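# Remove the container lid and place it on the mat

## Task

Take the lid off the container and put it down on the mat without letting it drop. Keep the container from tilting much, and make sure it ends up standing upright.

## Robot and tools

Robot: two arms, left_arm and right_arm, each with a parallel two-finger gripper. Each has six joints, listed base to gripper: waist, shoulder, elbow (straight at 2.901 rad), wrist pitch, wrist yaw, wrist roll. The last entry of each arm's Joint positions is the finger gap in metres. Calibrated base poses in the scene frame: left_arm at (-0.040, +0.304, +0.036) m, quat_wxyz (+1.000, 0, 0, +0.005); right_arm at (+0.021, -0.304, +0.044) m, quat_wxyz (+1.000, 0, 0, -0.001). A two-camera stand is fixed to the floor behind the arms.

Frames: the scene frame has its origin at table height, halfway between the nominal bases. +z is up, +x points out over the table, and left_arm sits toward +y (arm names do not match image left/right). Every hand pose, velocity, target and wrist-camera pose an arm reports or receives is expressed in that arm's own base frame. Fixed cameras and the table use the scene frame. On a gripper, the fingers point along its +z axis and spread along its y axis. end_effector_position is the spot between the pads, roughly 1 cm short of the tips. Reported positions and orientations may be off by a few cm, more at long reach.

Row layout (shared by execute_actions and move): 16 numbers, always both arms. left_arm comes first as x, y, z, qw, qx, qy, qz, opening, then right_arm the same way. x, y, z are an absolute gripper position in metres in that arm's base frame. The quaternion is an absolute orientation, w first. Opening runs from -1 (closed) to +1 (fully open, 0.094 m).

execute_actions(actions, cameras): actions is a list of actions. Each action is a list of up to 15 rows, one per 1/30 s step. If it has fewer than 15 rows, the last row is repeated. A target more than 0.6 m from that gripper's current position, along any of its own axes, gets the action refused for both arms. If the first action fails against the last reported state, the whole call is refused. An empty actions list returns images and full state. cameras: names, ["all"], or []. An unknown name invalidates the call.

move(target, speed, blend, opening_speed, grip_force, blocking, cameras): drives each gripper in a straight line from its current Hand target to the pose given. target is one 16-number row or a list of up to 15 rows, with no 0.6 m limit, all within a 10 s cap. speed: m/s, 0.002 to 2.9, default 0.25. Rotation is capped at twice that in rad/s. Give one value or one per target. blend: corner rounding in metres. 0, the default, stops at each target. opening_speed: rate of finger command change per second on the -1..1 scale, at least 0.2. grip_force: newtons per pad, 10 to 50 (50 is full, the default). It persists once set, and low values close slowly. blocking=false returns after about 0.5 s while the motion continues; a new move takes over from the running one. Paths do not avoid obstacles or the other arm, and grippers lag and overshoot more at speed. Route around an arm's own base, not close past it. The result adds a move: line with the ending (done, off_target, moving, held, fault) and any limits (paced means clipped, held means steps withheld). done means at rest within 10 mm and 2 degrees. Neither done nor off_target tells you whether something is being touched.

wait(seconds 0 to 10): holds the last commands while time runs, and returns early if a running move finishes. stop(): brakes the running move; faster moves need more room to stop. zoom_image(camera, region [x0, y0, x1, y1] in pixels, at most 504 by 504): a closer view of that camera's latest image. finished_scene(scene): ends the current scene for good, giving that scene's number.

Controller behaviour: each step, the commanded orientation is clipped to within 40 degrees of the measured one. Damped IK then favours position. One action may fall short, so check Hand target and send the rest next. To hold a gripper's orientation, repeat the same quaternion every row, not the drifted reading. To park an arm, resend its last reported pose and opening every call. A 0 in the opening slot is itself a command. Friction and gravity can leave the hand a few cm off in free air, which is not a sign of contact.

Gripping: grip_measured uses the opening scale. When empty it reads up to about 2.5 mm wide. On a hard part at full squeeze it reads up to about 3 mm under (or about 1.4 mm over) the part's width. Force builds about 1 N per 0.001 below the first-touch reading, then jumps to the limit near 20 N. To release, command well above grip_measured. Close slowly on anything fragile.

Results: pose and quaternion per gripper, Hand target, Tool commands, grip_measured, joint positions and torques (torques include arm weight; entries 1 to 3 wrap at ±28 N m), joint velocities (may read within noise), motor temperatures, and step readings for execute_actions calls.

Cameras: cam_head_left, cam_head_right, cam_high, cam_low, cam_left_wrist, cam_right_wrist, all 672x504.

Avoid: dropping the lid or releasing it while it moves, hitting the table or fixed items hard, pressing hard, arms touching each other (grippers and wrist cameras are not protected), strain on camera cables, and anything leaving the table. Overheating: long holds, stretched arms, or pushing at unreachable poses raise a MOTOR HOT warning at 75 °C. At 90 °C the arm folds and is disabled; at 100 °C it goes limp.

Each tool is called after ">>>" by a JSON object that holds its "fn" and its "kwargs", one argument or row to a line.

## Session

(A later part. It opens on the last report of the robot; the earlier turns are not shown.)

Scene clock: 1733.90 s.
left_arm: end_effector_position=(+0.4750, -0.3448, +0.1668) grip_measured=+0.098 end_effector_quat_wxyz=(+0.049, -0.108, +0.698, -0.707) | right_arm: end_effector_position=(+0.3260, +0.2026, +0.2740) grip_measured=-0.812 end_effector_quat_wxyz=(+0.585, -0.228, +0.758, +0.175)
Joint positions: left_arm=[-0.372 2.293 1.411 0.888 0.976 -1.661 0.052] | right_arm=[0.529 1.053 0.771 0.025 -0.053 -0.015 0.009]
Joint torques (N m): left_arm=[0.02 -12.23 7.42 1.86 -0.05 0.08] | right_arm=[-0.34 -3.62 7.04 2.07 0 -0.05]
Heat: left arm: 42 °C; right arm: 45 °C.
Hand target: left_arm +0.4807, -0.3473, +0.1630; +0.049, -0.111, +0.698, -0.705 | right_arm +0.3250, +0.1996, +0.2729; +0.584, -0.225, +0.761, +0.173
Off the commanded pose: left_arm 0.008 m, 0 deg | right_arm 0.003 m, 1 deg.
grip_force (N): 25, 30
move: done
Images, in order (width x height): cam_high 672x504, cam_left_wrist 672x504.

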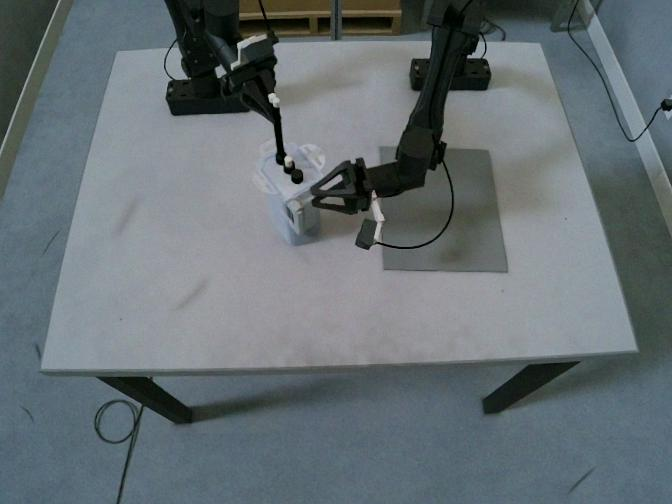

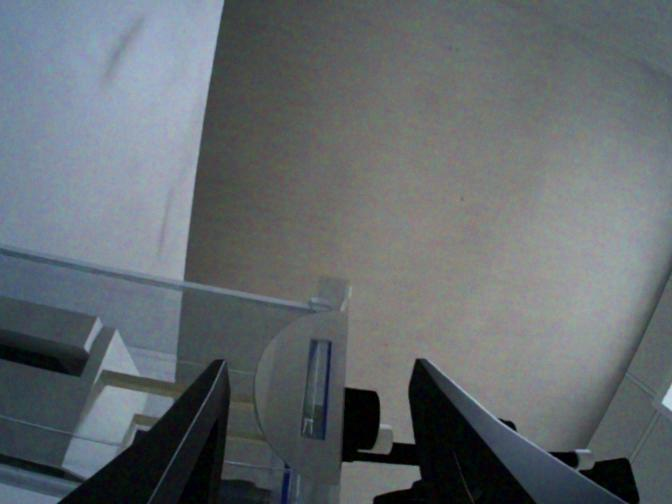

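>>> {"fn": "move", "kwargs": {
  "target": [
    [0.4835,-0.3645,0.158,0.0493,-0.1106,0.6985,-0.7054,0.1,0.325,0.1995,0.273,0.5837,-0.2253,0.7607,0.1729,-0.95]
  ],
  "speed": 0.05,
  "cameras": ["cam_high","cam_left_wrist"]
}}

>>> {"fn": "zoom_image", "kwargs": {
  "camera": "cam_high",
  "region": [230, 120, 380, 232]
}}

Scene clock: 1747.10 s.
left_arm: end_effector_position=(+0.4779, -0.3617, +0.1618) grip_measured=+0.098 end_effector_quat_wxyz=(+0.048, -0.108, +0.698, -0.707) | right_arm: end_effector_position=(+0.3260, +0.2025, +0.2740) grip_measured=-0.812 end_effector_quat_wxyz=(+0.585, -0.228, +0.758, +0.175)
Joint positions: left_arm=[-0.403 2.331 1.459 0.878 0.945 -1.661 0.052] | right_arm=[0.529 1.053 0.771 0.025 -0.052 -0.014 0.009]
Joint torques (N m): left_arm=[-0.02 -12.37 7.36 1.89 -0.08 0.08] | right_arm=[-0.36 -3.59 7.1 2.09 -0.04 -0.06]
Heat: left arm: 42 °C; right arm: 45 °C.
Hand target: left_arm +0.4832, -0.3643, +0.1579; +0.049, -0.111, +0.698, -0.705 | right_arm +0.3250, +0.1996, +0.2729; +0.584, -0.225, +0.761, +0.173
Off the commanded pose: left_arm 0.007 m, 0 deg | right_arm 0.003 m, 1 deg.
grip_force (N): 25, 30
move: done
Images, in order (width x height): cam_high 672x504, cam_left_wrist 672x504.

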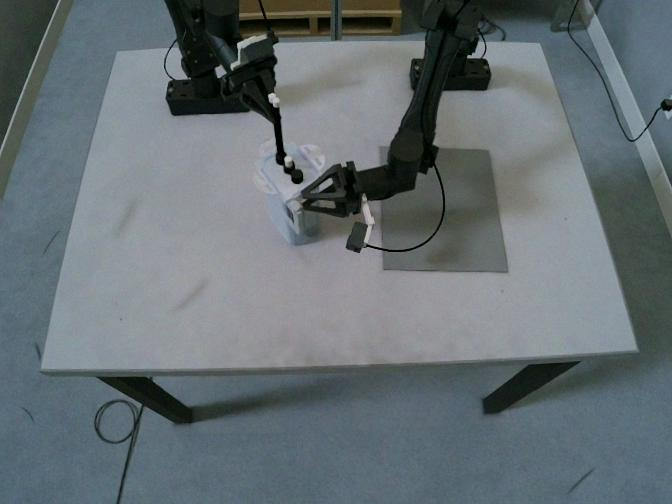

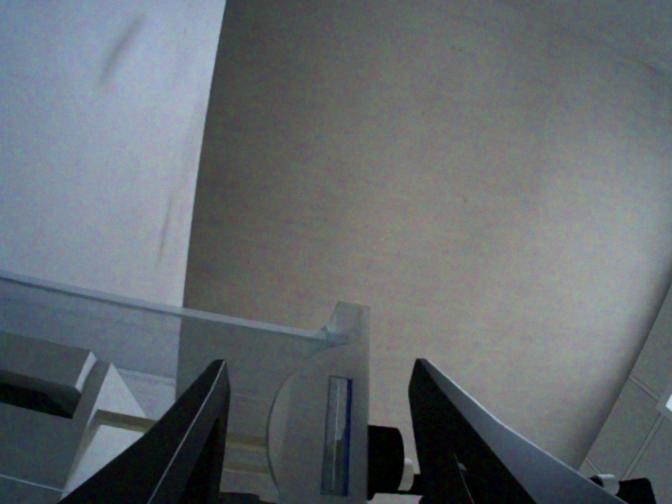

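Scaled by 3.360.

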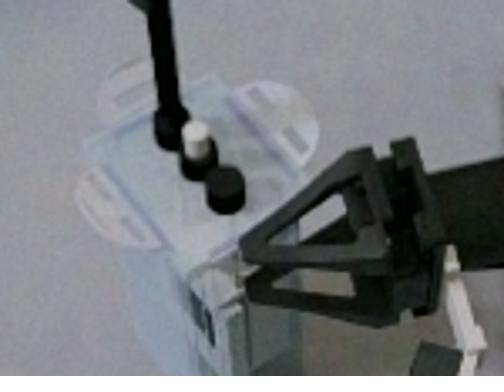

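>>> {"fn": "move", "kwargs": {
  "target": [
    [0.471,-0.3727,0.158,0.0493,-0.1106,0.6985,-0.7054,0.1,0.325,0.1995,0.273,0.5837,-0.2253,0.7607,0.1729,-0.95]
  ],
  "speed": 0.04,
  "cameras": ["cam_high","cam_left_wrist"]
}}

>>> {"fn": "zoom_image", "kwargs": {
  "camera": "cam_high",
  "region": [230, 120, 380, 232]
}}

Scene clock: 1758.00 s.
left_arm: end_effector_position=(+0.4789, -0.3673, +0.1618) grip_measured=+0.098 end_effector_quat_wxyz=(+0.056, -0.116, +0.696, -0.706) | right_arm: end_effector_position=(+0.3263, +0.2021, +0.2740) grip_measured=-0.812 end_effector_quat_wxyz=(+0.585, -0.226, +0.759, +0.175)
Joint positions: left_arm=[-0.418 2.331 1.459 0.878 0.908 -1.661 0.052] | right_arm=[0.529 1.053 0.771 0.025 -0.05 -0.013 0.009]
Joint torques (N m): left_arm=[-0.94 -14.54 3.96 2.11 0.02 0.09] | right_arm=[-0.35 -3.67 7.12 2.1 -0.03 -0.05]
Heat: left arm: 41 °C; right arm: 45 °C.
Hand target: left_arm +0.4711, -0.3726, +0.1580; +0.049, -0.111, +0.698, -0.705 | right_arm +0.3250, +0.1996, +0.2729; +0.584, -0.225, +0.761, +0.173
Off the commanded pose: left_arm 0.010 m, 1 deg | right_arm 0.003 m, 0 deg.
grip_force (N): 25, 30
move: done
Images, in order (width x height): cam_high 672x504, cam_left_wrist 672x504.

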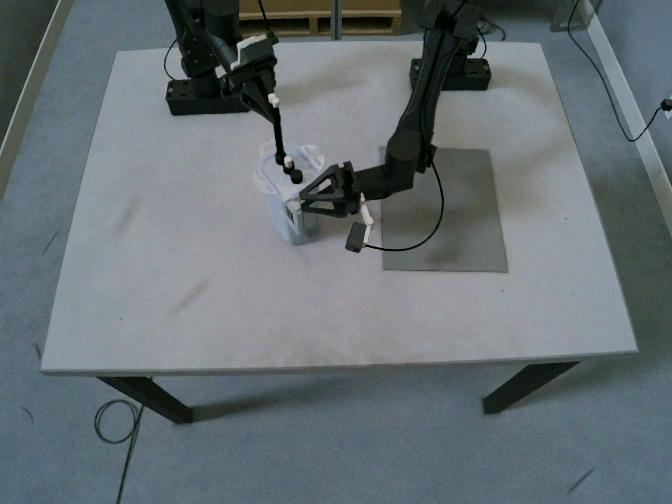

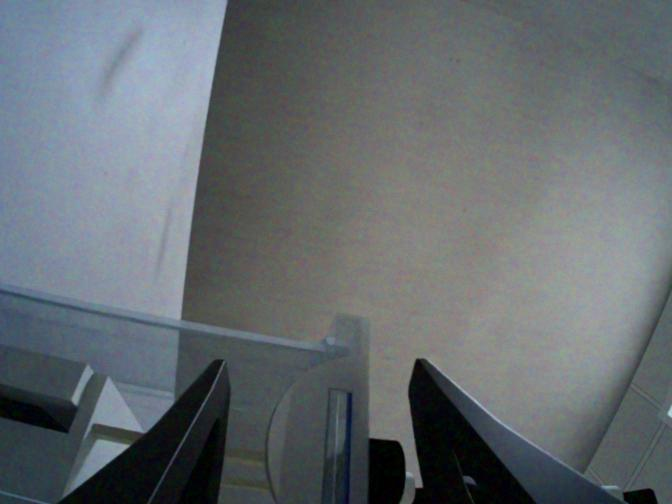

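Scaled by 3.360.

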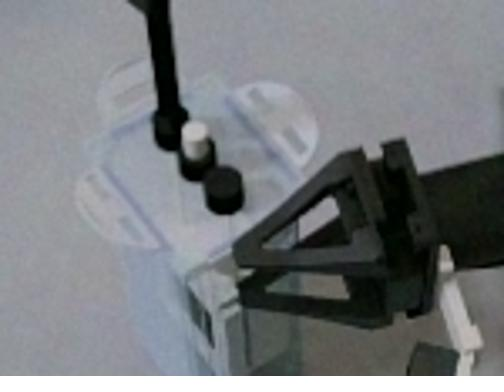

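>>> {"fn": "move", "kwargs": {
  "target": [
    [0.471,-0.3715,0.159,0.0493,-0.1106,0.6985,-0.7054,-0.7,0.325,0.1995,0.273,0.5837,-0.2253,0.7607,0.1729,-0.95]
  ],
  "speed": 0.04,
  "opening_speed": 0.4,
  "grip_force": [25,30],
  "cameras": ["cam_high","cam_left_wrist"]
}}

>>> {"fn": "zoom_image", "kwargs": {
  "camera": "cam_high",
  "region": [230, 120, 380, 232]
}}

Scene clock: 1774.03 s.
left_arm: end_effector_position=(+0.4802, -0.3671, +0.1549) grip_measured=-0.697 end_effector_quat_wxyz=(+0.052, -0.132, +0.700, -0.700) | right_arm: end_effector_position=(+0.3263, +0.2021, +0.2740) grip_measured=-0.812 end_effector_quat_wxyz=(+0.585, -0.226, +0.759, +0.175)
Joint positions: left_arm=[-0.42 2.331 1.451 0.856 0.89 -1.664 0.014] | right_arm=[0.529 1.053 0.771 0.025 -0.05 -0.013 0.009]
Joint torques (N m): left_arm=[-0.62 -14.78 4.46 2.31 0.27 0.11] | right_arm=[-0.34 -3.56 7.21 2.07 -0.07 -0.04]
Heat: left arm: 41 °C; right arm: 45 °C.
Hand target: left_arm +0.4711, -0.3716, +0.1589; +0.049, -0.111, +0.699, -0.705 | right_arm +0.3250, +0.1996, +0.2729; +0.584, -0.225, +0.761, +0.173
Off the commanded pose: left_arm 0.011 m, 3 deg | right_arm 0.003 m, 0 deg.
grip_force (N): 25, 30
move: off_target (left_arm)
Images, in order (width x height): cam_high 672x504, cam_left_wrist 672x504.

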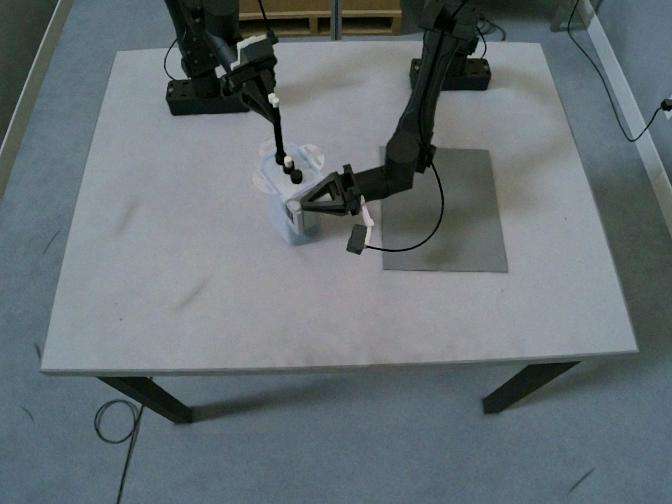

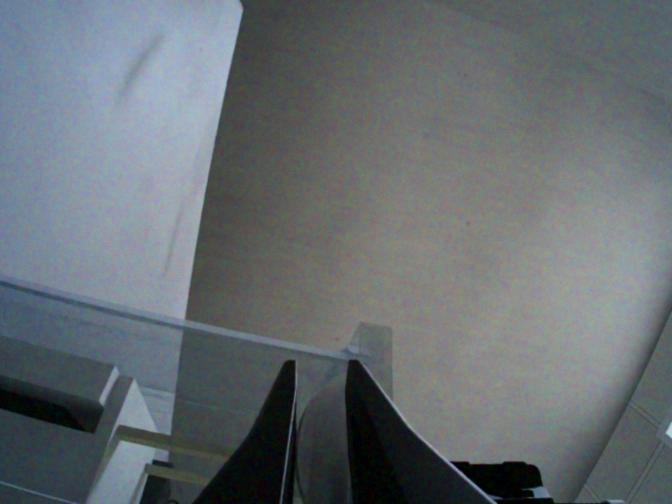

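Scaled by 3.360.

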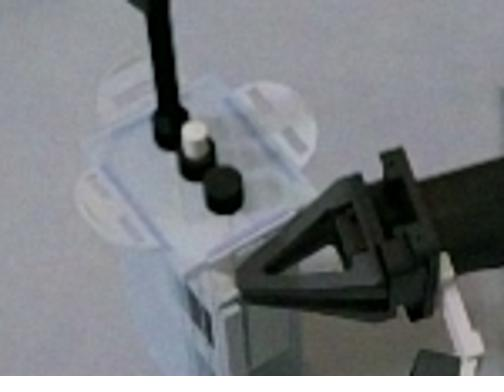

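>>> {"fn": "move", "kwargs": {
  "target": [
    [0.486,-0.362,0.16,0.0493,-0.1106,0.6985,-0.7054,-0.65,0.325,0.1995,0.273,0.5837,-0.2253,0.7607,0.1729,-0.95],
    [0.486,-0.362,0.16,-0.0124,-0.1711,0.6862,-0.7070,0.1,0.325,0.1995,0.273,0.5837,-0.2253,0.7607,0.1729,-0.95],
    [0.4675,-0.375,0.16,-0.0124,-0.1711,0.6862,-0.7070,0.1,0.325,0.1995,0.273,0.5837,-0.2253,0.7607,0.1729,-0.95]
  ],
  "speed": 0.05,
  "cameras": ["cam_high","cam_left_wrist"]
}}

>>> {"fn": "zoom_image", "kwargs": {
  "camera": "cam_high",
  "region": [230, 120, 380, 232]
}}

Scene clock: 1823.03 s.
left_arm: end_effector_position=(+0.4831, -0.3647, +0.1557) grip_measured=+0.097 end_effector_quat_wxyz=(+0.000, -0.189, +0.684, -0.705) | right_arm: end_effector_position=(+0.3266, +0.2016, +0.2740) grip_measured=-0.812 end_effector_quat_wxyz=(+0.586, -0.225, +0.759, +0.174)
Joint positions: left_arm=[-0.415 2.337 1.452 0.875 0.886 -1.833 0.052] | right_arm=[0.529 1.053 0.771 0.025 -0.046 -0.011 0.009]
Joint torques (N m): left_arm=[-1.8 -15.87 3.86 2.15 0.19 0.02] | right_arm=[-0.27 -3.69 7.09 2.1 -0.08 -0.01]
Heat: left arm: 43 °C; right arm: 45 °C.
Hand target: left_arm +0.4679, -0.3750, +0.1599; -0.012, -0.171, +0.686, -0.707 | right_arm +0.3250, +0.1996, +0.2729; +0.584, -0.225, +0.761, +0.173
Off the commanded pose: left_arm 0.019 m, 3 deg | right_arm 0.003 m, 0 deg.
grip_force (N): 25, 30
move: off_target (left_arm)
Images, in order (width x height): cam_high 672x504, cam_left_wrist 672x504.

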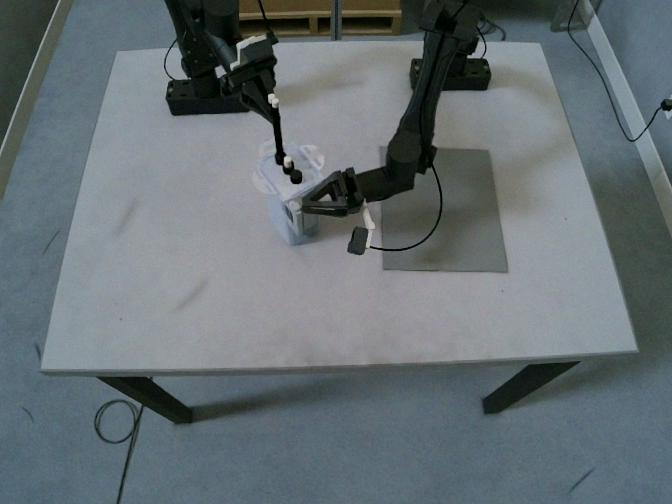

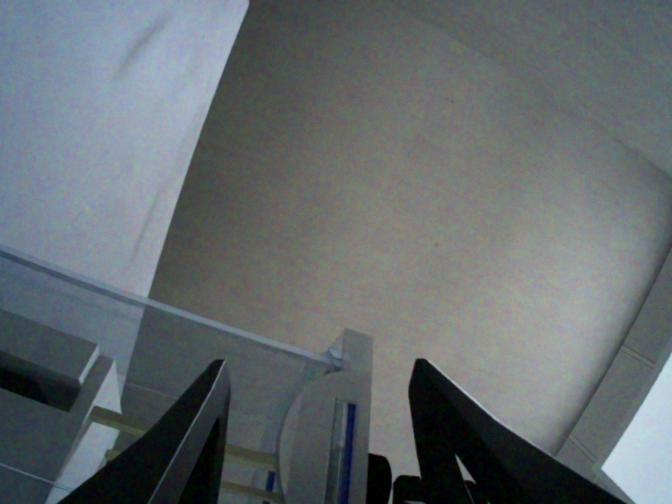

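Scaled by 3.360.

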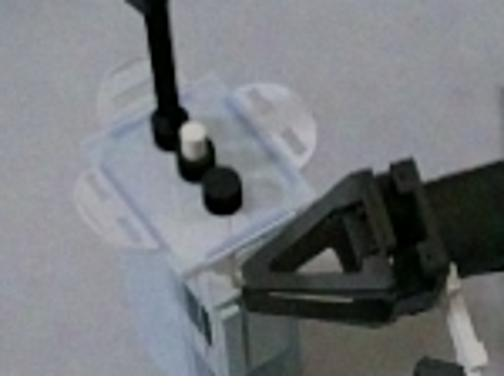

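>>> {"fn": "move", "kwargs": {
  "target": [
    [0.487,-0.365,0.16,0.0493,-0.1106,0.6985,-0.7054,0.1,0.325,0.1995,0.273,0.5837,-0.2253,0.7607,0.1729,-0.95]
  ],
  "speed": 0.05,
  "cameras": ["all"]
}}

>>> {"fn": "zoom_image", "kwargs": {
  "camera": "cam_high",
  "region": [260, 150, 350, 217]
}}

>>> {"fn": "zoom_image", "kwargs": {
  "camera": "cam_low",
  "region": [230, 150, 430, 300]
}}

Scene clock: 1861.40 s.
left_arm: end_effector_position=(+0.4811, -0.3652, +0.1647) grip_measured=+0.097 end_effector_quat_wxyz=(+0.046, -0.115, +0.696, -0.707) | right_arm: end_effector_position=(+0.3266, +0.2015, +0.2740) grip_measured=-0.812 end_effector_quat_wxyz=(+0.586, -0.224, +0.759, +0.174)
Joint positions: left_arm=[-0.409 2.337 1.481 0.865 0.934 -1.676 0.052] | right_arm=[0.529 1.053 0.771 0.025 -0.046 -0.011 0.009]
Joint torques (N m): left_arm=[0.32 -12.51 7.2 1.83 0.05 0.23] | right_arm=[-0.38 -3.58 7.06 2.07 -0.09 -0.08]
Heat: left arm: 45 °C; right arm: 45 °C.
Hand target: left_arm +0.4867, -0.3649, +0.1600; +0.049, -0.111, +0.698, -0.706 | right_arm +0.3250, +0.1996, +0.2729; +0.584, -0.225, +0.761, +0.173
Off the commanded pose: left_arm 0.008 m, 1 deg | right_arm 0.003 m, 0 deg.
grip_force (N): 25, 30
move: done

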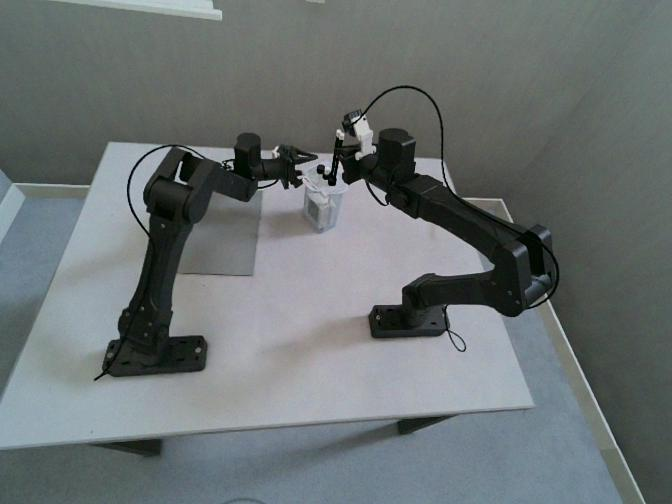

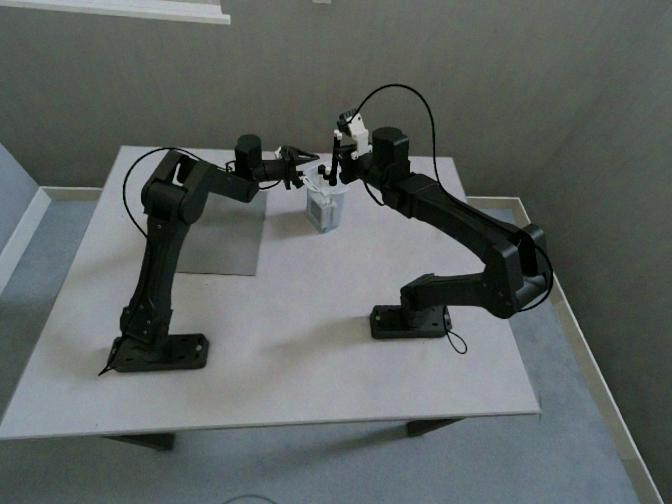

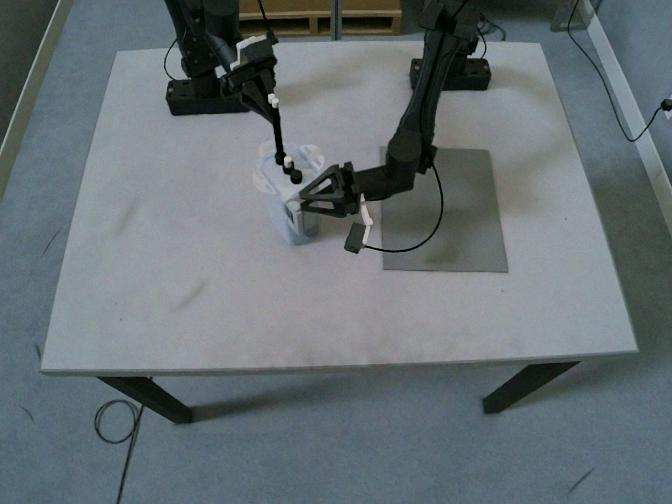

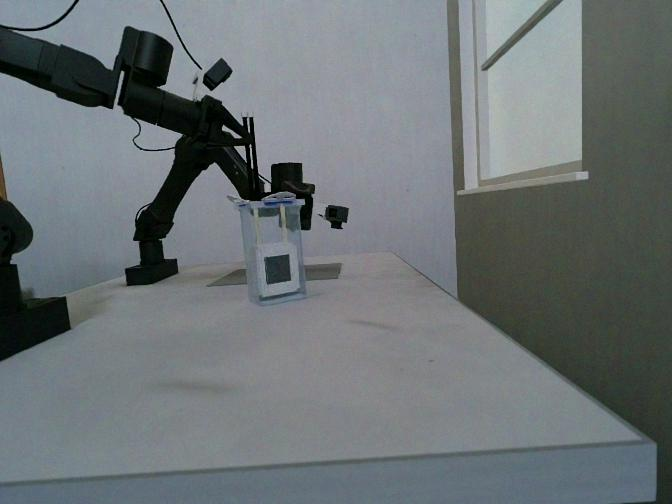

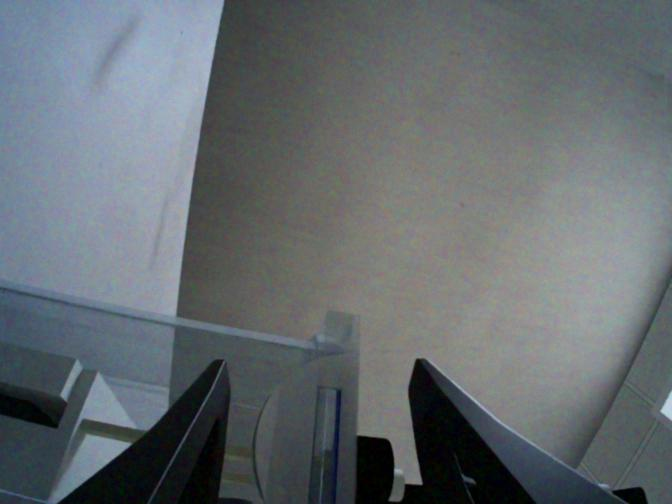

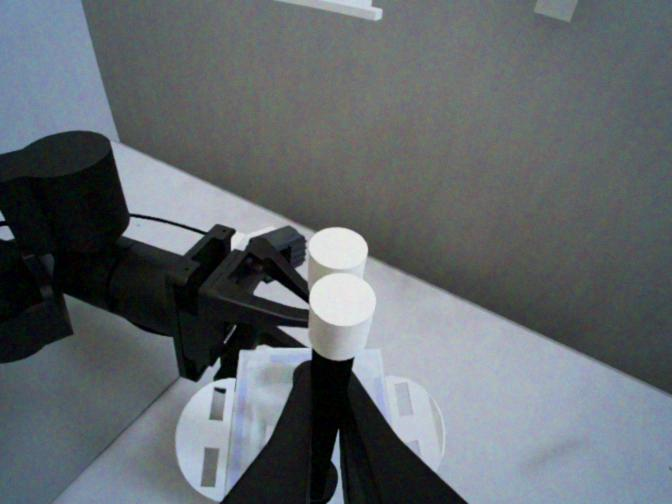

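Scaled by 5.600.

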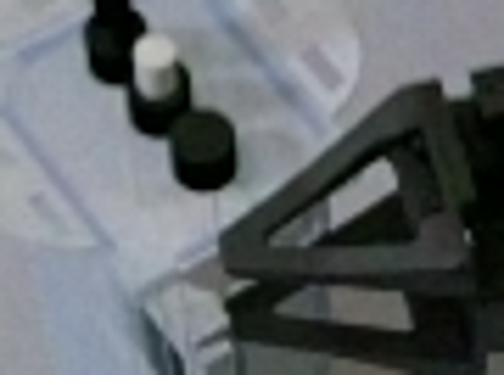

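Scaled by 2.520.

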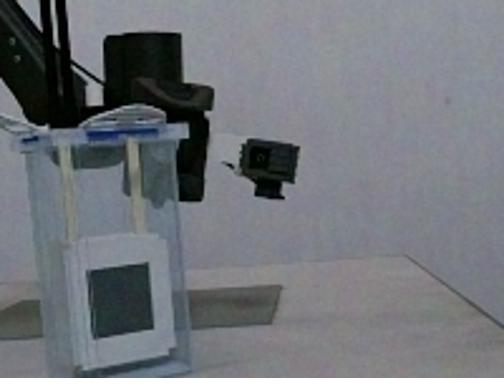

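>>> {"fn": "move", "kwargs": {
  "target": [
    [0.486,-0.362,0.157,0.1409,-0.0184,0.7069,-0.6929,0.1,0.325,0.1995,0.273,0.5837,-0.2253,0.7607,0.1729,-0.95],
    [0.4675,-0.374,0.158,0.1409,-0.0184,0.7069,-0.6929,0.1,0.325,0.1995,0.273,0.5837,-0.2253,0.7607,0.1729,-0.95]
  ],
  "speed": 0.05,
  "blend": [0.01,0],
  "cameras": ["cam_high","cam_left_wrist"]
}}

>>> {"fn": "zoom_image", "kwargs": {
  "camera": "cam_high",
  "region": [260, 150, 350, 217]
}}

Scene clock: 1886.40 s.
left_arm: end_effector_position=(+0.4733, -0.3715, +0.1533) grip_measured=+0.098 end_effector_quat_wxyz=(+0.133, -0.030, +0.710, -0.691) | right_arm: end_effector_position=(+0.3266, +0.2015, +0.2740) grip_measured=-0.812 end_effector_quat_wxyz=(+0.586, -0.224, +0.759, +0.174)
Joint positions: left_arm=[-0.428 2.337 1.446 0.874 0.91 -1.411 0.052] | right_arm=[0.529 1.053 0.771 0.025 -0.046 -0.011 0.009]
Joint torques (N m): left_arm=[-0.69 -15.65 3.85 2.15 0.02 0.17] | right_arm=[-0.34 -3.48 7.02 2.09 -0.06 -0.06]
Heat: left arm: 44 °C; right arm: 45 °C.
Hand target: left_arm +0.4676, -0.3740, +0.1580; +0.141, -0.018, +0.707, -0.693 | right_arm +0.3250, +0.1996, +0.2729; +0.584, -0.225, +0.761, +0.173
Off the commanded pose: left_arm 0.008 m, 2 deg | right_arm 0.003 m, 0 deg.
grip_force (N): 25, 30
move: done
Images, in order (width x height): cam_high 672x504, cam_left_wrist 672x504.

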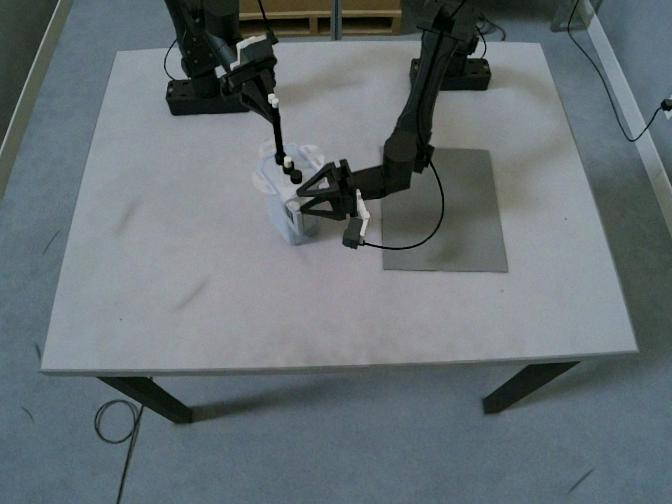

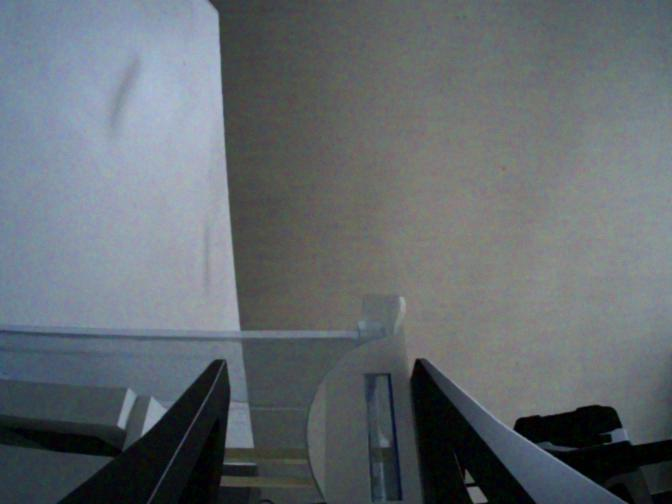

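Scaled by 5.600.

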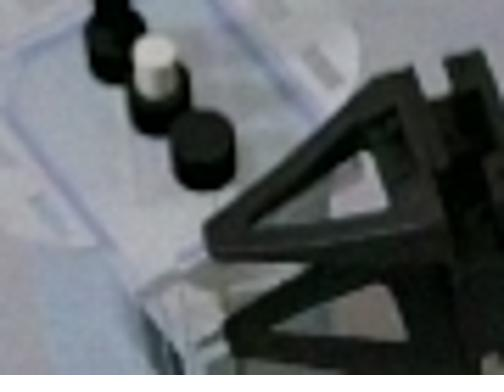

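>>> {"fn": "move", "kwargs": {
  "target": [
    [0.4665,-0.3735,0.159,0.1409,-0.0184,0.7069,-0.6929,-0.7,0.325,0.1995,0.273,0.5837,-0.2253,0.7607,0.1729,-0.95]
  ],
  "speed": 0.04,
  "opening_speed": 0.4,
  "cameras": ["cam_high","cam_left_wrist"]
}}

>>> {"fn": "zoom_image", "kwargs": {
  "camera": "cam_high",
  "region": [260, 150, 350, 217]
}}

Scene clock: 1899.13 s.
left_arm: end_effector_position=(+0.4732, -0.3716, +0.1627) grip_measured=-0.387 end_effector_quat_wxyz=(+0.148, -0.017, +0.700, -0.698) | right_arm: end_effector_position=(+0.3266, +0.2015, +0.2740) grip_measured=-0.812 end_effector_quat_wxyz=(+0.586, -0.224, +0.759, +0.174)
Joint positions: left_arm=[-0.429 2.334 1.446 0.919 0.909 -1.411 0.029] | right_arm=[0.529 1.053 0.771 0.025 -0.046 -0.011 0.009]
Joint torques (N m): left_arm=[-0.49 -15.88 3.44 1.7 -0.03 0.19] | right_arm=[-0.36 -3.51 7.13 2.06 -0.05 -0.07]
Heat: left arm: 45 °C; right arm: 45 °C.
Hand target: left_arm +0.4665, -0.3736, +0.1589; +0.141, -0.018, +0.707, -0.693 | right_arm +0.3250, +0.1996, +0.2729; +0.584, -0.225, +0.761, +0.173
Off the commanded pose: left_arm 0.008 m, 1 deg | right_arm 0.003 m, 0 deg.
grip_force (N): 25, 30
move: done
Images, in order (width x height): cam_high 672x504, cam_left_wrist 672x504.

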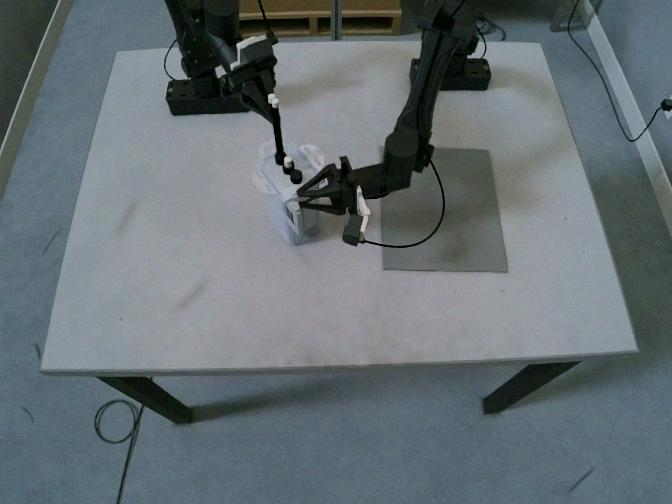

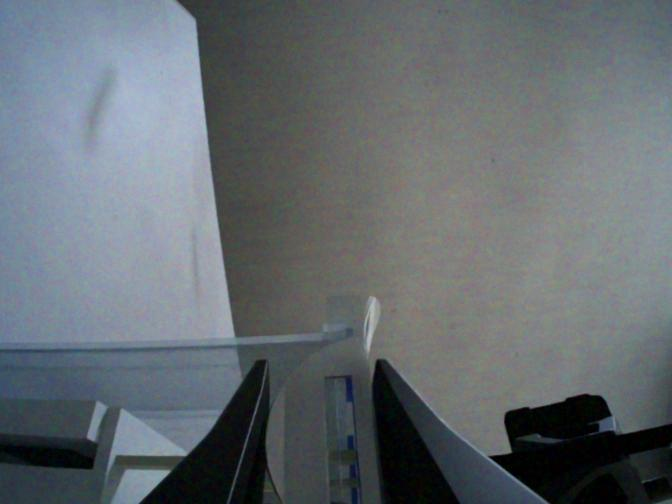

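Scaled by 5.600.

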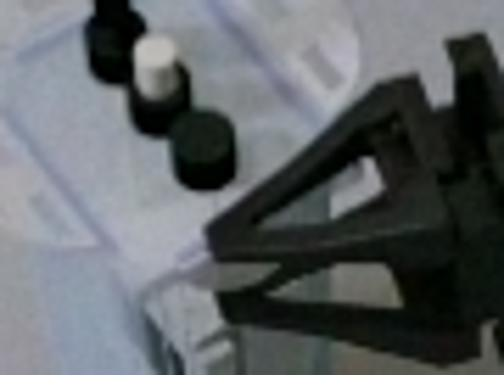

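>>> {"fn": "move", "kwargs": {
  "target": [
    [0.4705,-0.371,0.163,0.3155,0.1652,0.6875,-0.6328,-0.9,0.325,0.1995,0.273,0.5837,-0.2253,0.7607,0.1729,-0.95]
  ],
  "speed": 0.1,
  "grip_force": [50,30],
  "cameras": ["cam_high","cam_left_wrist"]
}}

>>> {"fn": "zoom_image", "kwargs": {
  "camera": "cam_high",
  "region": [260, 150, 350, 217]
}}

Scene clock: 1912.90 s.
left_arm: end_effector_position=(+0.4736, -0.3682, +0.1871) grip_measured=-0.897 end_effector_quat_wxyz=(+0.343, +0.172, +0.663, -0.643) | right_arm: end_effector_position=(+0.3264, +0.2019, +0.2742) grip_measured=-0.813 end_effector_quat_wxyz=(+0.586, -0.226, +0.758, +0.175)
Joint positions: left_arm=[-0.423 2.305 1.449 0.958 0.909 -0.906 0.005] | right_arm=[0.527 1.053 0.771 0.026 -0.052 -0.013 0.009]
Joint torques (N m): left_arm=[-0.38 -13.52 4.18 1.2 0 0.3] | right_arm=[-0.24 -3.62 7.05 2.07 0 -0.04]
Motor temperatures (°C): left_arm=[30 49 36 42 27 27 26] | right_arm=[27 31 37 45 28 28 30]
Heat: left arm: 49 °C; right arm: 45 °C.
Hand target: left_arm +0.4697, -0.3706, +0.1634; +0.316, +0.165, +0.686, -0.634 | right_arm +0.3250, +0.1996, +0.2730; +0.584, -0.225, +0.761, +0.173
Off the commanded pose: left_arm 0.024 m, 4 deg | right_arm 0.003 m, 0 deg.
grip_force (N): 50, 30
move: off_target (left_arm)
Images, in order (width x height): cam_high 672x504, cam_left_wrist 672x504.

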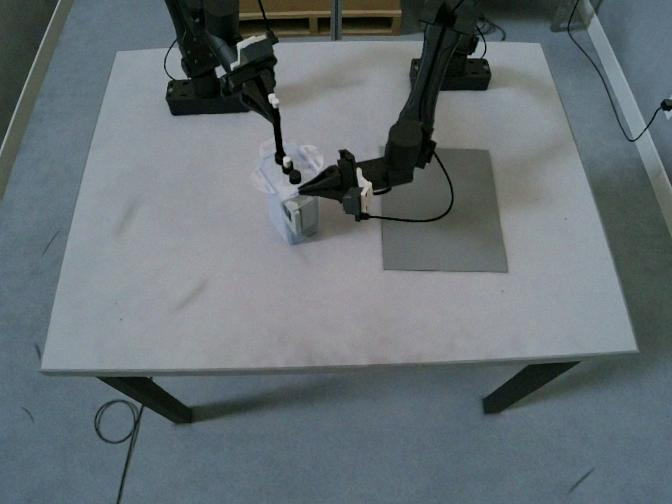

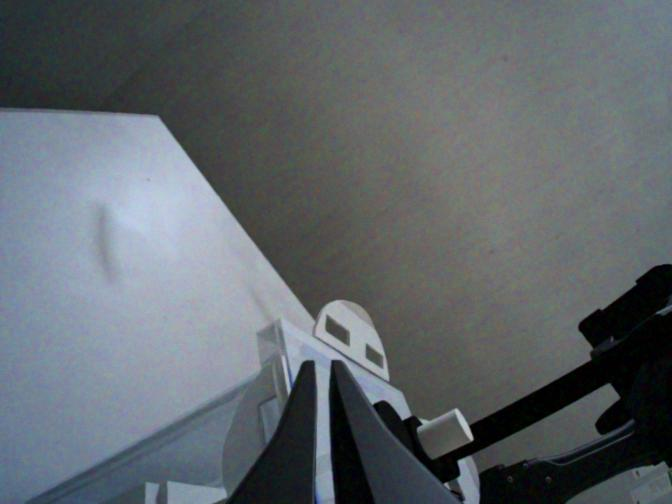

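Scaled by 5.600.

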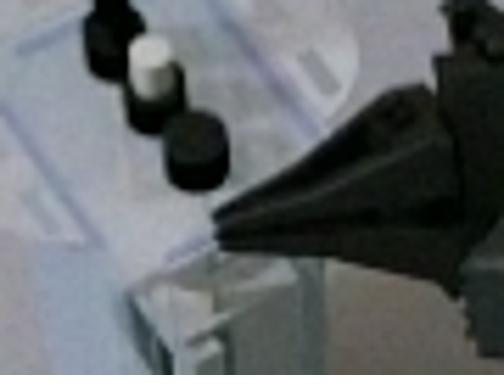

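>>> {"fn": "move", "kwargs": {
  "target": [
    [0.472,-0.3685,0.187,0.3155,0.1652,0.6875,-0.6328,-0.6,0.325,0.1995,0.273,0.5837,-0.2253,0.7607,0.1729,-0.95],
    [0.467,-0.31,0.195,0.3155,0.1652,0.6875,-0.6328,-0.6,0.325,0.1995,0.273,0.5837,-0.2253,0.7607,0.1729,-0.95]
  ],
  "speed": 0.08,
  "grip_force": [25,30],
  "cameras": ["cam_high","cam_left_wrist","cam_right_wrist"]
}}

>>> {"fn": "zoom_image", "kwargs": {
  "camera": "cam_high",
  "region": [240, 130, 350, 247]
}}

>>> {"fn": "zoom_image", "kwargs": {
  "camera": "cam_left_wrist",
  "region": [150, 250, 500, 503]
}}

Scene clock: 1927.90 s.
left_arm: end_effector_position=(+0.4729, -0.3116, +0.1835) grip_measured=-0.602 end_effector_quat_wxyz=(+0.306, +0.153, +0.693, -0.634) | right_arm: end_effector_position=(+0.3265, +0.2016, +0.2742) grip_measured=-0.813 end_effector_quat_wxyz=(+0.586, -0.225, +0.759, +0.175)
Joint positions: left_arm=[-0.308 2.202 1.347 0.838 1.03 -0.889 0.019] | right_arm=[0.527 1.053 0.771 0.026 -0.051 -0.01 0.009]
Joint torques (N m): left_arm=[-0.08 -16.47 3.93 1.91 0.03 0.17] | right_arm=[-0.05 -3.52 7.12 2.05 -0.01 -0.09]
Heat: left arm: 48 °C; right arm: 45 °C.
Hand target: left_arm +0.4673, -0.3102, +0.1948; +0.315, +0.165, +0.687, -0.633 | right_arm +0.3250, +0.1995, +0.2730; +0.584, -0.225, +0.761, +0.173
Off the commanded pose: left_arm 0.013 m, 2 deg | right_arm 0.003 m, 0 deg.
grip_force (N): 25, 30
move: off_target (left_arm)
Images, in order (width x height): cam_high 672x504, cam_left_wrist 672x504, cam_right_wrist 672x504.

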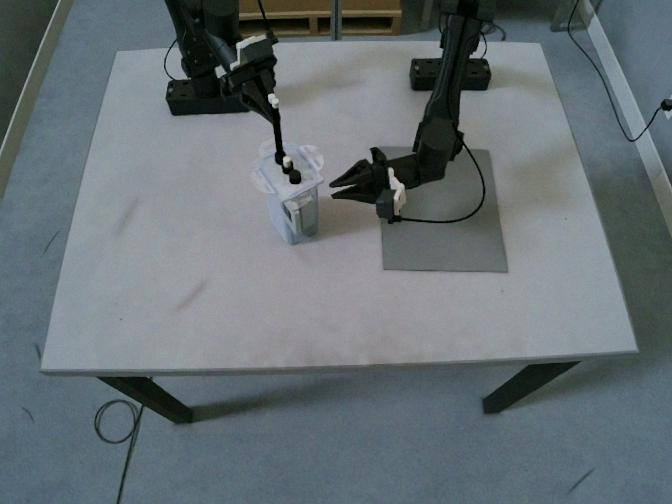

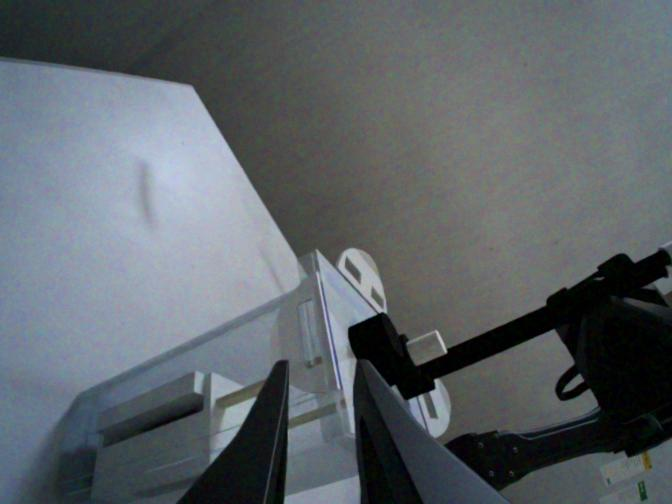

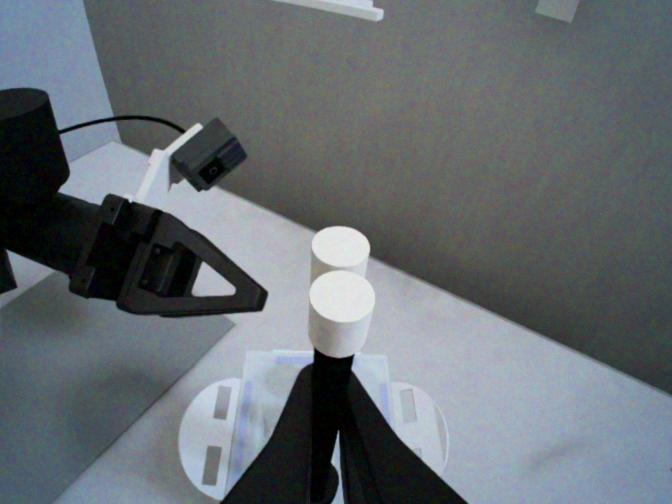

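Scaled by 4.308.

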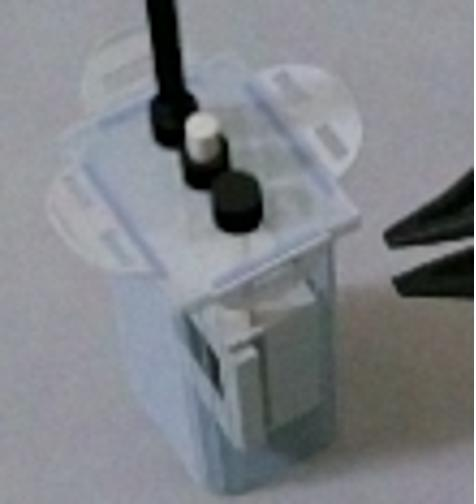

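Scaled by 1.440 from the camera's 672x504 image, which has a finer 960x720 frame.

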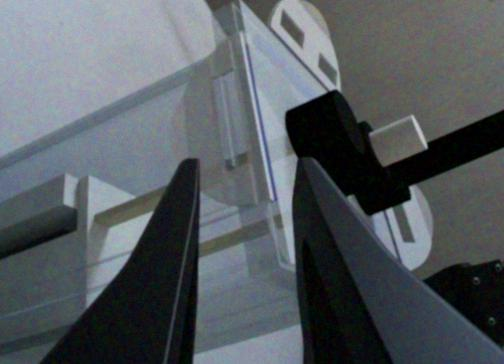

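>>> {"fn": "move", "kwargs": {
  "target": [
    [0.481,-0.34,0.163,0.1409,-0.0184,0.7069,-0.6929,0.1,0.325,0.1995,0.273,0.5837,-0.2253,0.7607,0.1729,-0.95],
    [0.486,-0.364,0.157,0.1409,-0.0184,0.7069,-0.6929,0.1,0.325,0.1995,0.273,0.5837,-0.2253,0.7607,0.1729,-0.95],
    [0.467,-0.381,0.158,0.1409,-0.0184,0.7069,-0.6929,0.1,0.325,0.1995,0.273,0.5837,-0.2253,0.7607,0.1729,-0.95]
  ],
  "speed": [0.1,0.06,0.05],
  "blend": [0.01,0.008,0],
  "cameras": ["cam_high","cam_left_wrist"]
}}

>>> {"fn": "zoom_image", "kwargs": {
  "camera": "cam_high",
  "region": [240, 130, 350, 247]
}}

Scene clock: 1951.40 s.
left_arm: end_effector_position=(+0.4745, -0.3761, +0.1586) grip_measured=+0.098 end_effector_quat_wxyz=(+0.143, -0.027, +0.708, -0.691) | right_arm: end_effector_position=(+0.3266, +0.2015, +0.2742) grip_measured=-0.813 end_effector_quat_wxyz=(+0.586, -0.225, +0.759, +0.175)
Joint positions: left_arm=[-0.438 2.333 1.458 0.867 0.89 -1.399 0.052] | right_arm=[0.527 1.053 0.771 0.026 -0.05 -0.01 0.009]
Joint torques (N m): left_arm=[-0.98 -14.65 4.15 2.19 0.07 0.02] | right_arm=[-0.16 -3.49 7.16 2.1 -0.04 -0.08]
Heat: left arm: 47 °C; right arm: 45 °C.
Hand target: left_arm +0.4671, -0.3810, +0.1579; +0.141, -0.018, +0.707, -0.693 | right_arm +0.3251, +0.1995, +0.2730; +0.584, -0.225, +0.761, +0.173
Off the commanded pose: left_arm 0.009 m, 1 deg | right_arm 0.003 m, 0 deg.
grip_force (N): 25, 30
move: done
Images, in order (width x height): cam_high 672x504, cam_left_wrist 672x504.

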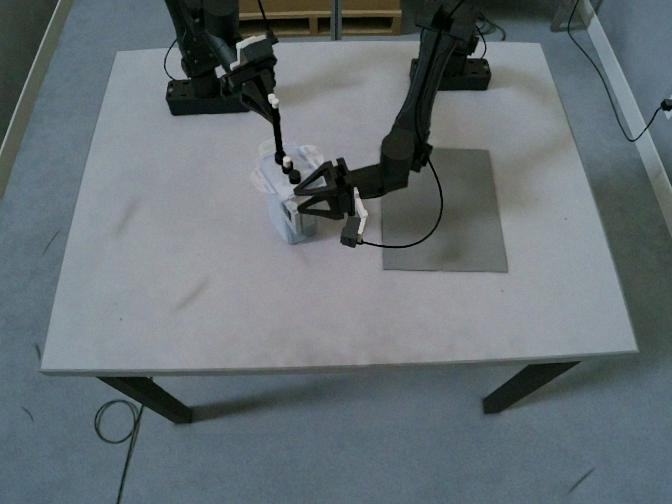

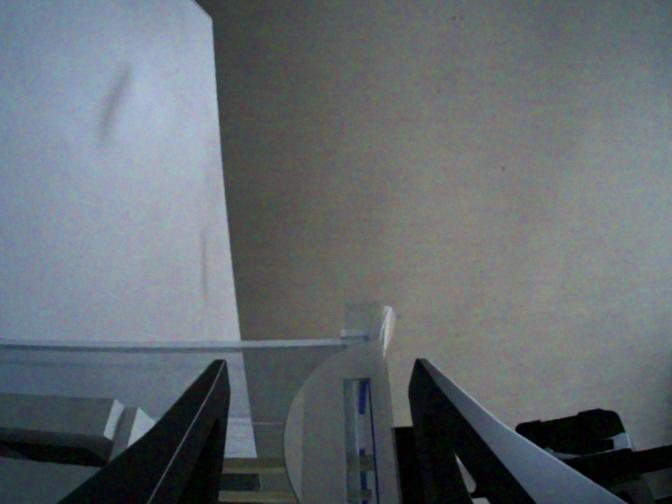

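Scaled by 4.308.

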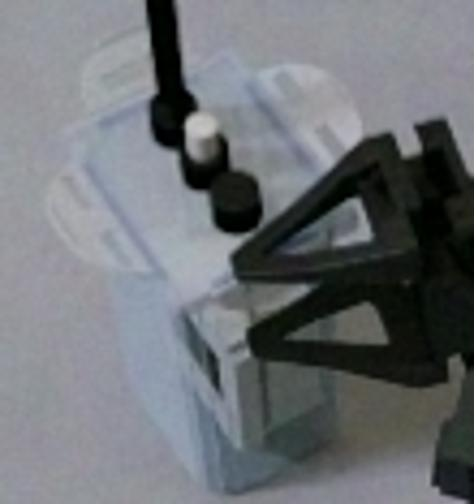

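>>> {"fn": "move", "kwargs": {
  "target": [
    [0.466,-0.3805,0.159,0.1409,-0.0184,0.7069,-0.6929,-0.7,0.325,0.1995,0.273,0.5837,-0.2253,0.7607,0.1729,-0.95]
  ],
  "speed": 0.04,
  "opening_speed": 0.4
}}

>>> {"fn": "move", "kwargs": {
  "target": [
    [0.464,-0.382,0.160,0.0493,-0.1106,0.6985,-0.7054,-0.7,0.325,0.1995,0.273,0.5837,-0.2253,0.7607,0.1729,-0.95]
  ],
  "speed": 0.06,
  "cameras": ["cam_high","cam_left_wrist"]
}}

>>> {"fn": "zoom_image", "kwargs": {
  "camera": "cam_high",
  "region": [240, 130, 350, 247]
}}

Scene clock: 1963.77 s.
left_arm: end_effector_position=(+0.4754, -0.3759, +0.1629) grip_measured=-0.389 end_effector_quat_wxyz=(+0.152, -0.022, +0.703, -0.694) | right_arm: end_effector_position=(+0.3266, +0.2015, +0.2742) grip_measured=-0.813 end_effector_quat_wxyz=(+0.586, -0.224, +0.759, +0.175)
Joint positions: left_arm=[-0.438 2.333 1.458 0.89 0.885 -1.399 0.029] | right_arm=[0.527 1.053 0.771 0.026 -0.05 -0.01 0.009]
Joint torques (N m): left_arm=[-0.88 -15.17 3.64 1.96 0.07 0.07] | right_arm=[-0.2 -3.64 7.27 2.08 -0.07 -0.09]
Heat: left arm: 47 °C; right arm: 45 °C.
Hand target: left_arm +0.4662, -0.3805, +0.1589; +0.141, -0.018, +0.707, -0.693 | right_arm +0.3250, +0.1995, +0.2730; +0.584, -0.225, +0.761, +0.173
Off the commanded pose: left_arm 0.011 m, 1 deg | right_arm 0.003 m, 0 deg.
grip_force (N): 25, 30
move: off_target (left_arm)

Scene clock: 1967.00 s.
left_arm: end_effector_position=(+0.4814, -0.3726, +0.1541) grip_measured=-0.697 end_effector_quat_wxyz=(+0.060, -0.142, +0.698, -0.699) | right_arm: end_effector_position=(+0.3272, +0.2005, +0.2743) grip_measured=-0.813 end_effector_quat_wxyz=(+0.586, -0.221, +0.760, +0.174)
Joint positions: left_arm=[-0.436 2.333 1.449 0.861 0.848 -1.67 0.014] | right_arm=[0.527 1.052 0.771 0.026 -0.044 -0.007 0.009]
Joint torques (N m): left_arm=[-1.47 -15.42 4.05 2.3 0.42 0.17] | right_arm=[-0.18 -3.56 7.08 2.09 -0.07 -0.12]
Heat: left arm: 47 °C; right arm: 45 °C.
Hand target: left_arm +0.4646, -0.3821, +0.1597; +0.049, -0.111, +0.699, -0.705 | right_arm +0.3251, +0.1995, +0.2730; +0.584, -0.225, +0.761, +0.173
Off the commanded pose: left_arm 0.021 m, 4 deg | right_arm 0.003 m, 1 deg.
grip_force (N): 25, 30
move: off_target (left_arm)
Images, in order (width x height): cam_high 672x504, cam_left_wrist 672x504.

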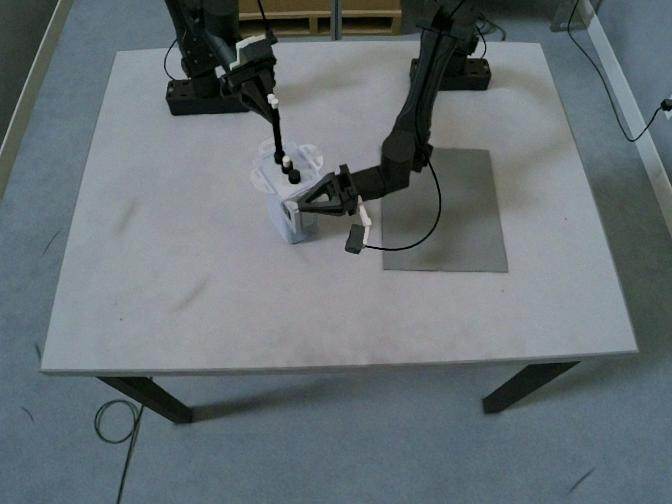

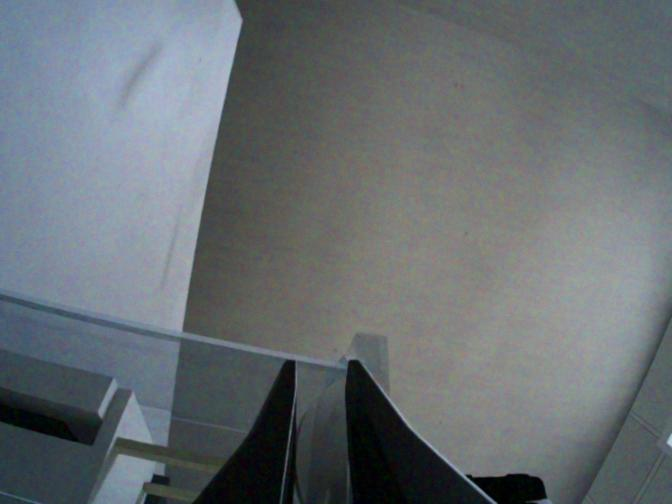

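Scaled by 4.308.

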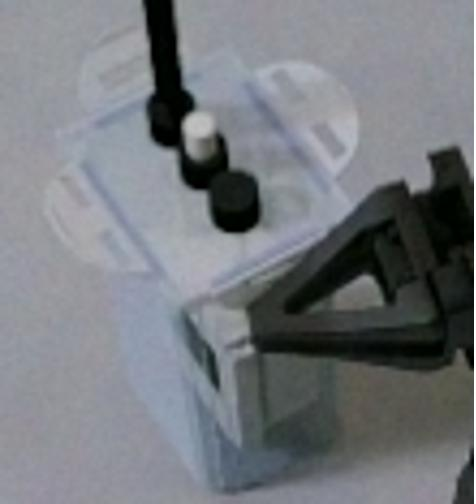

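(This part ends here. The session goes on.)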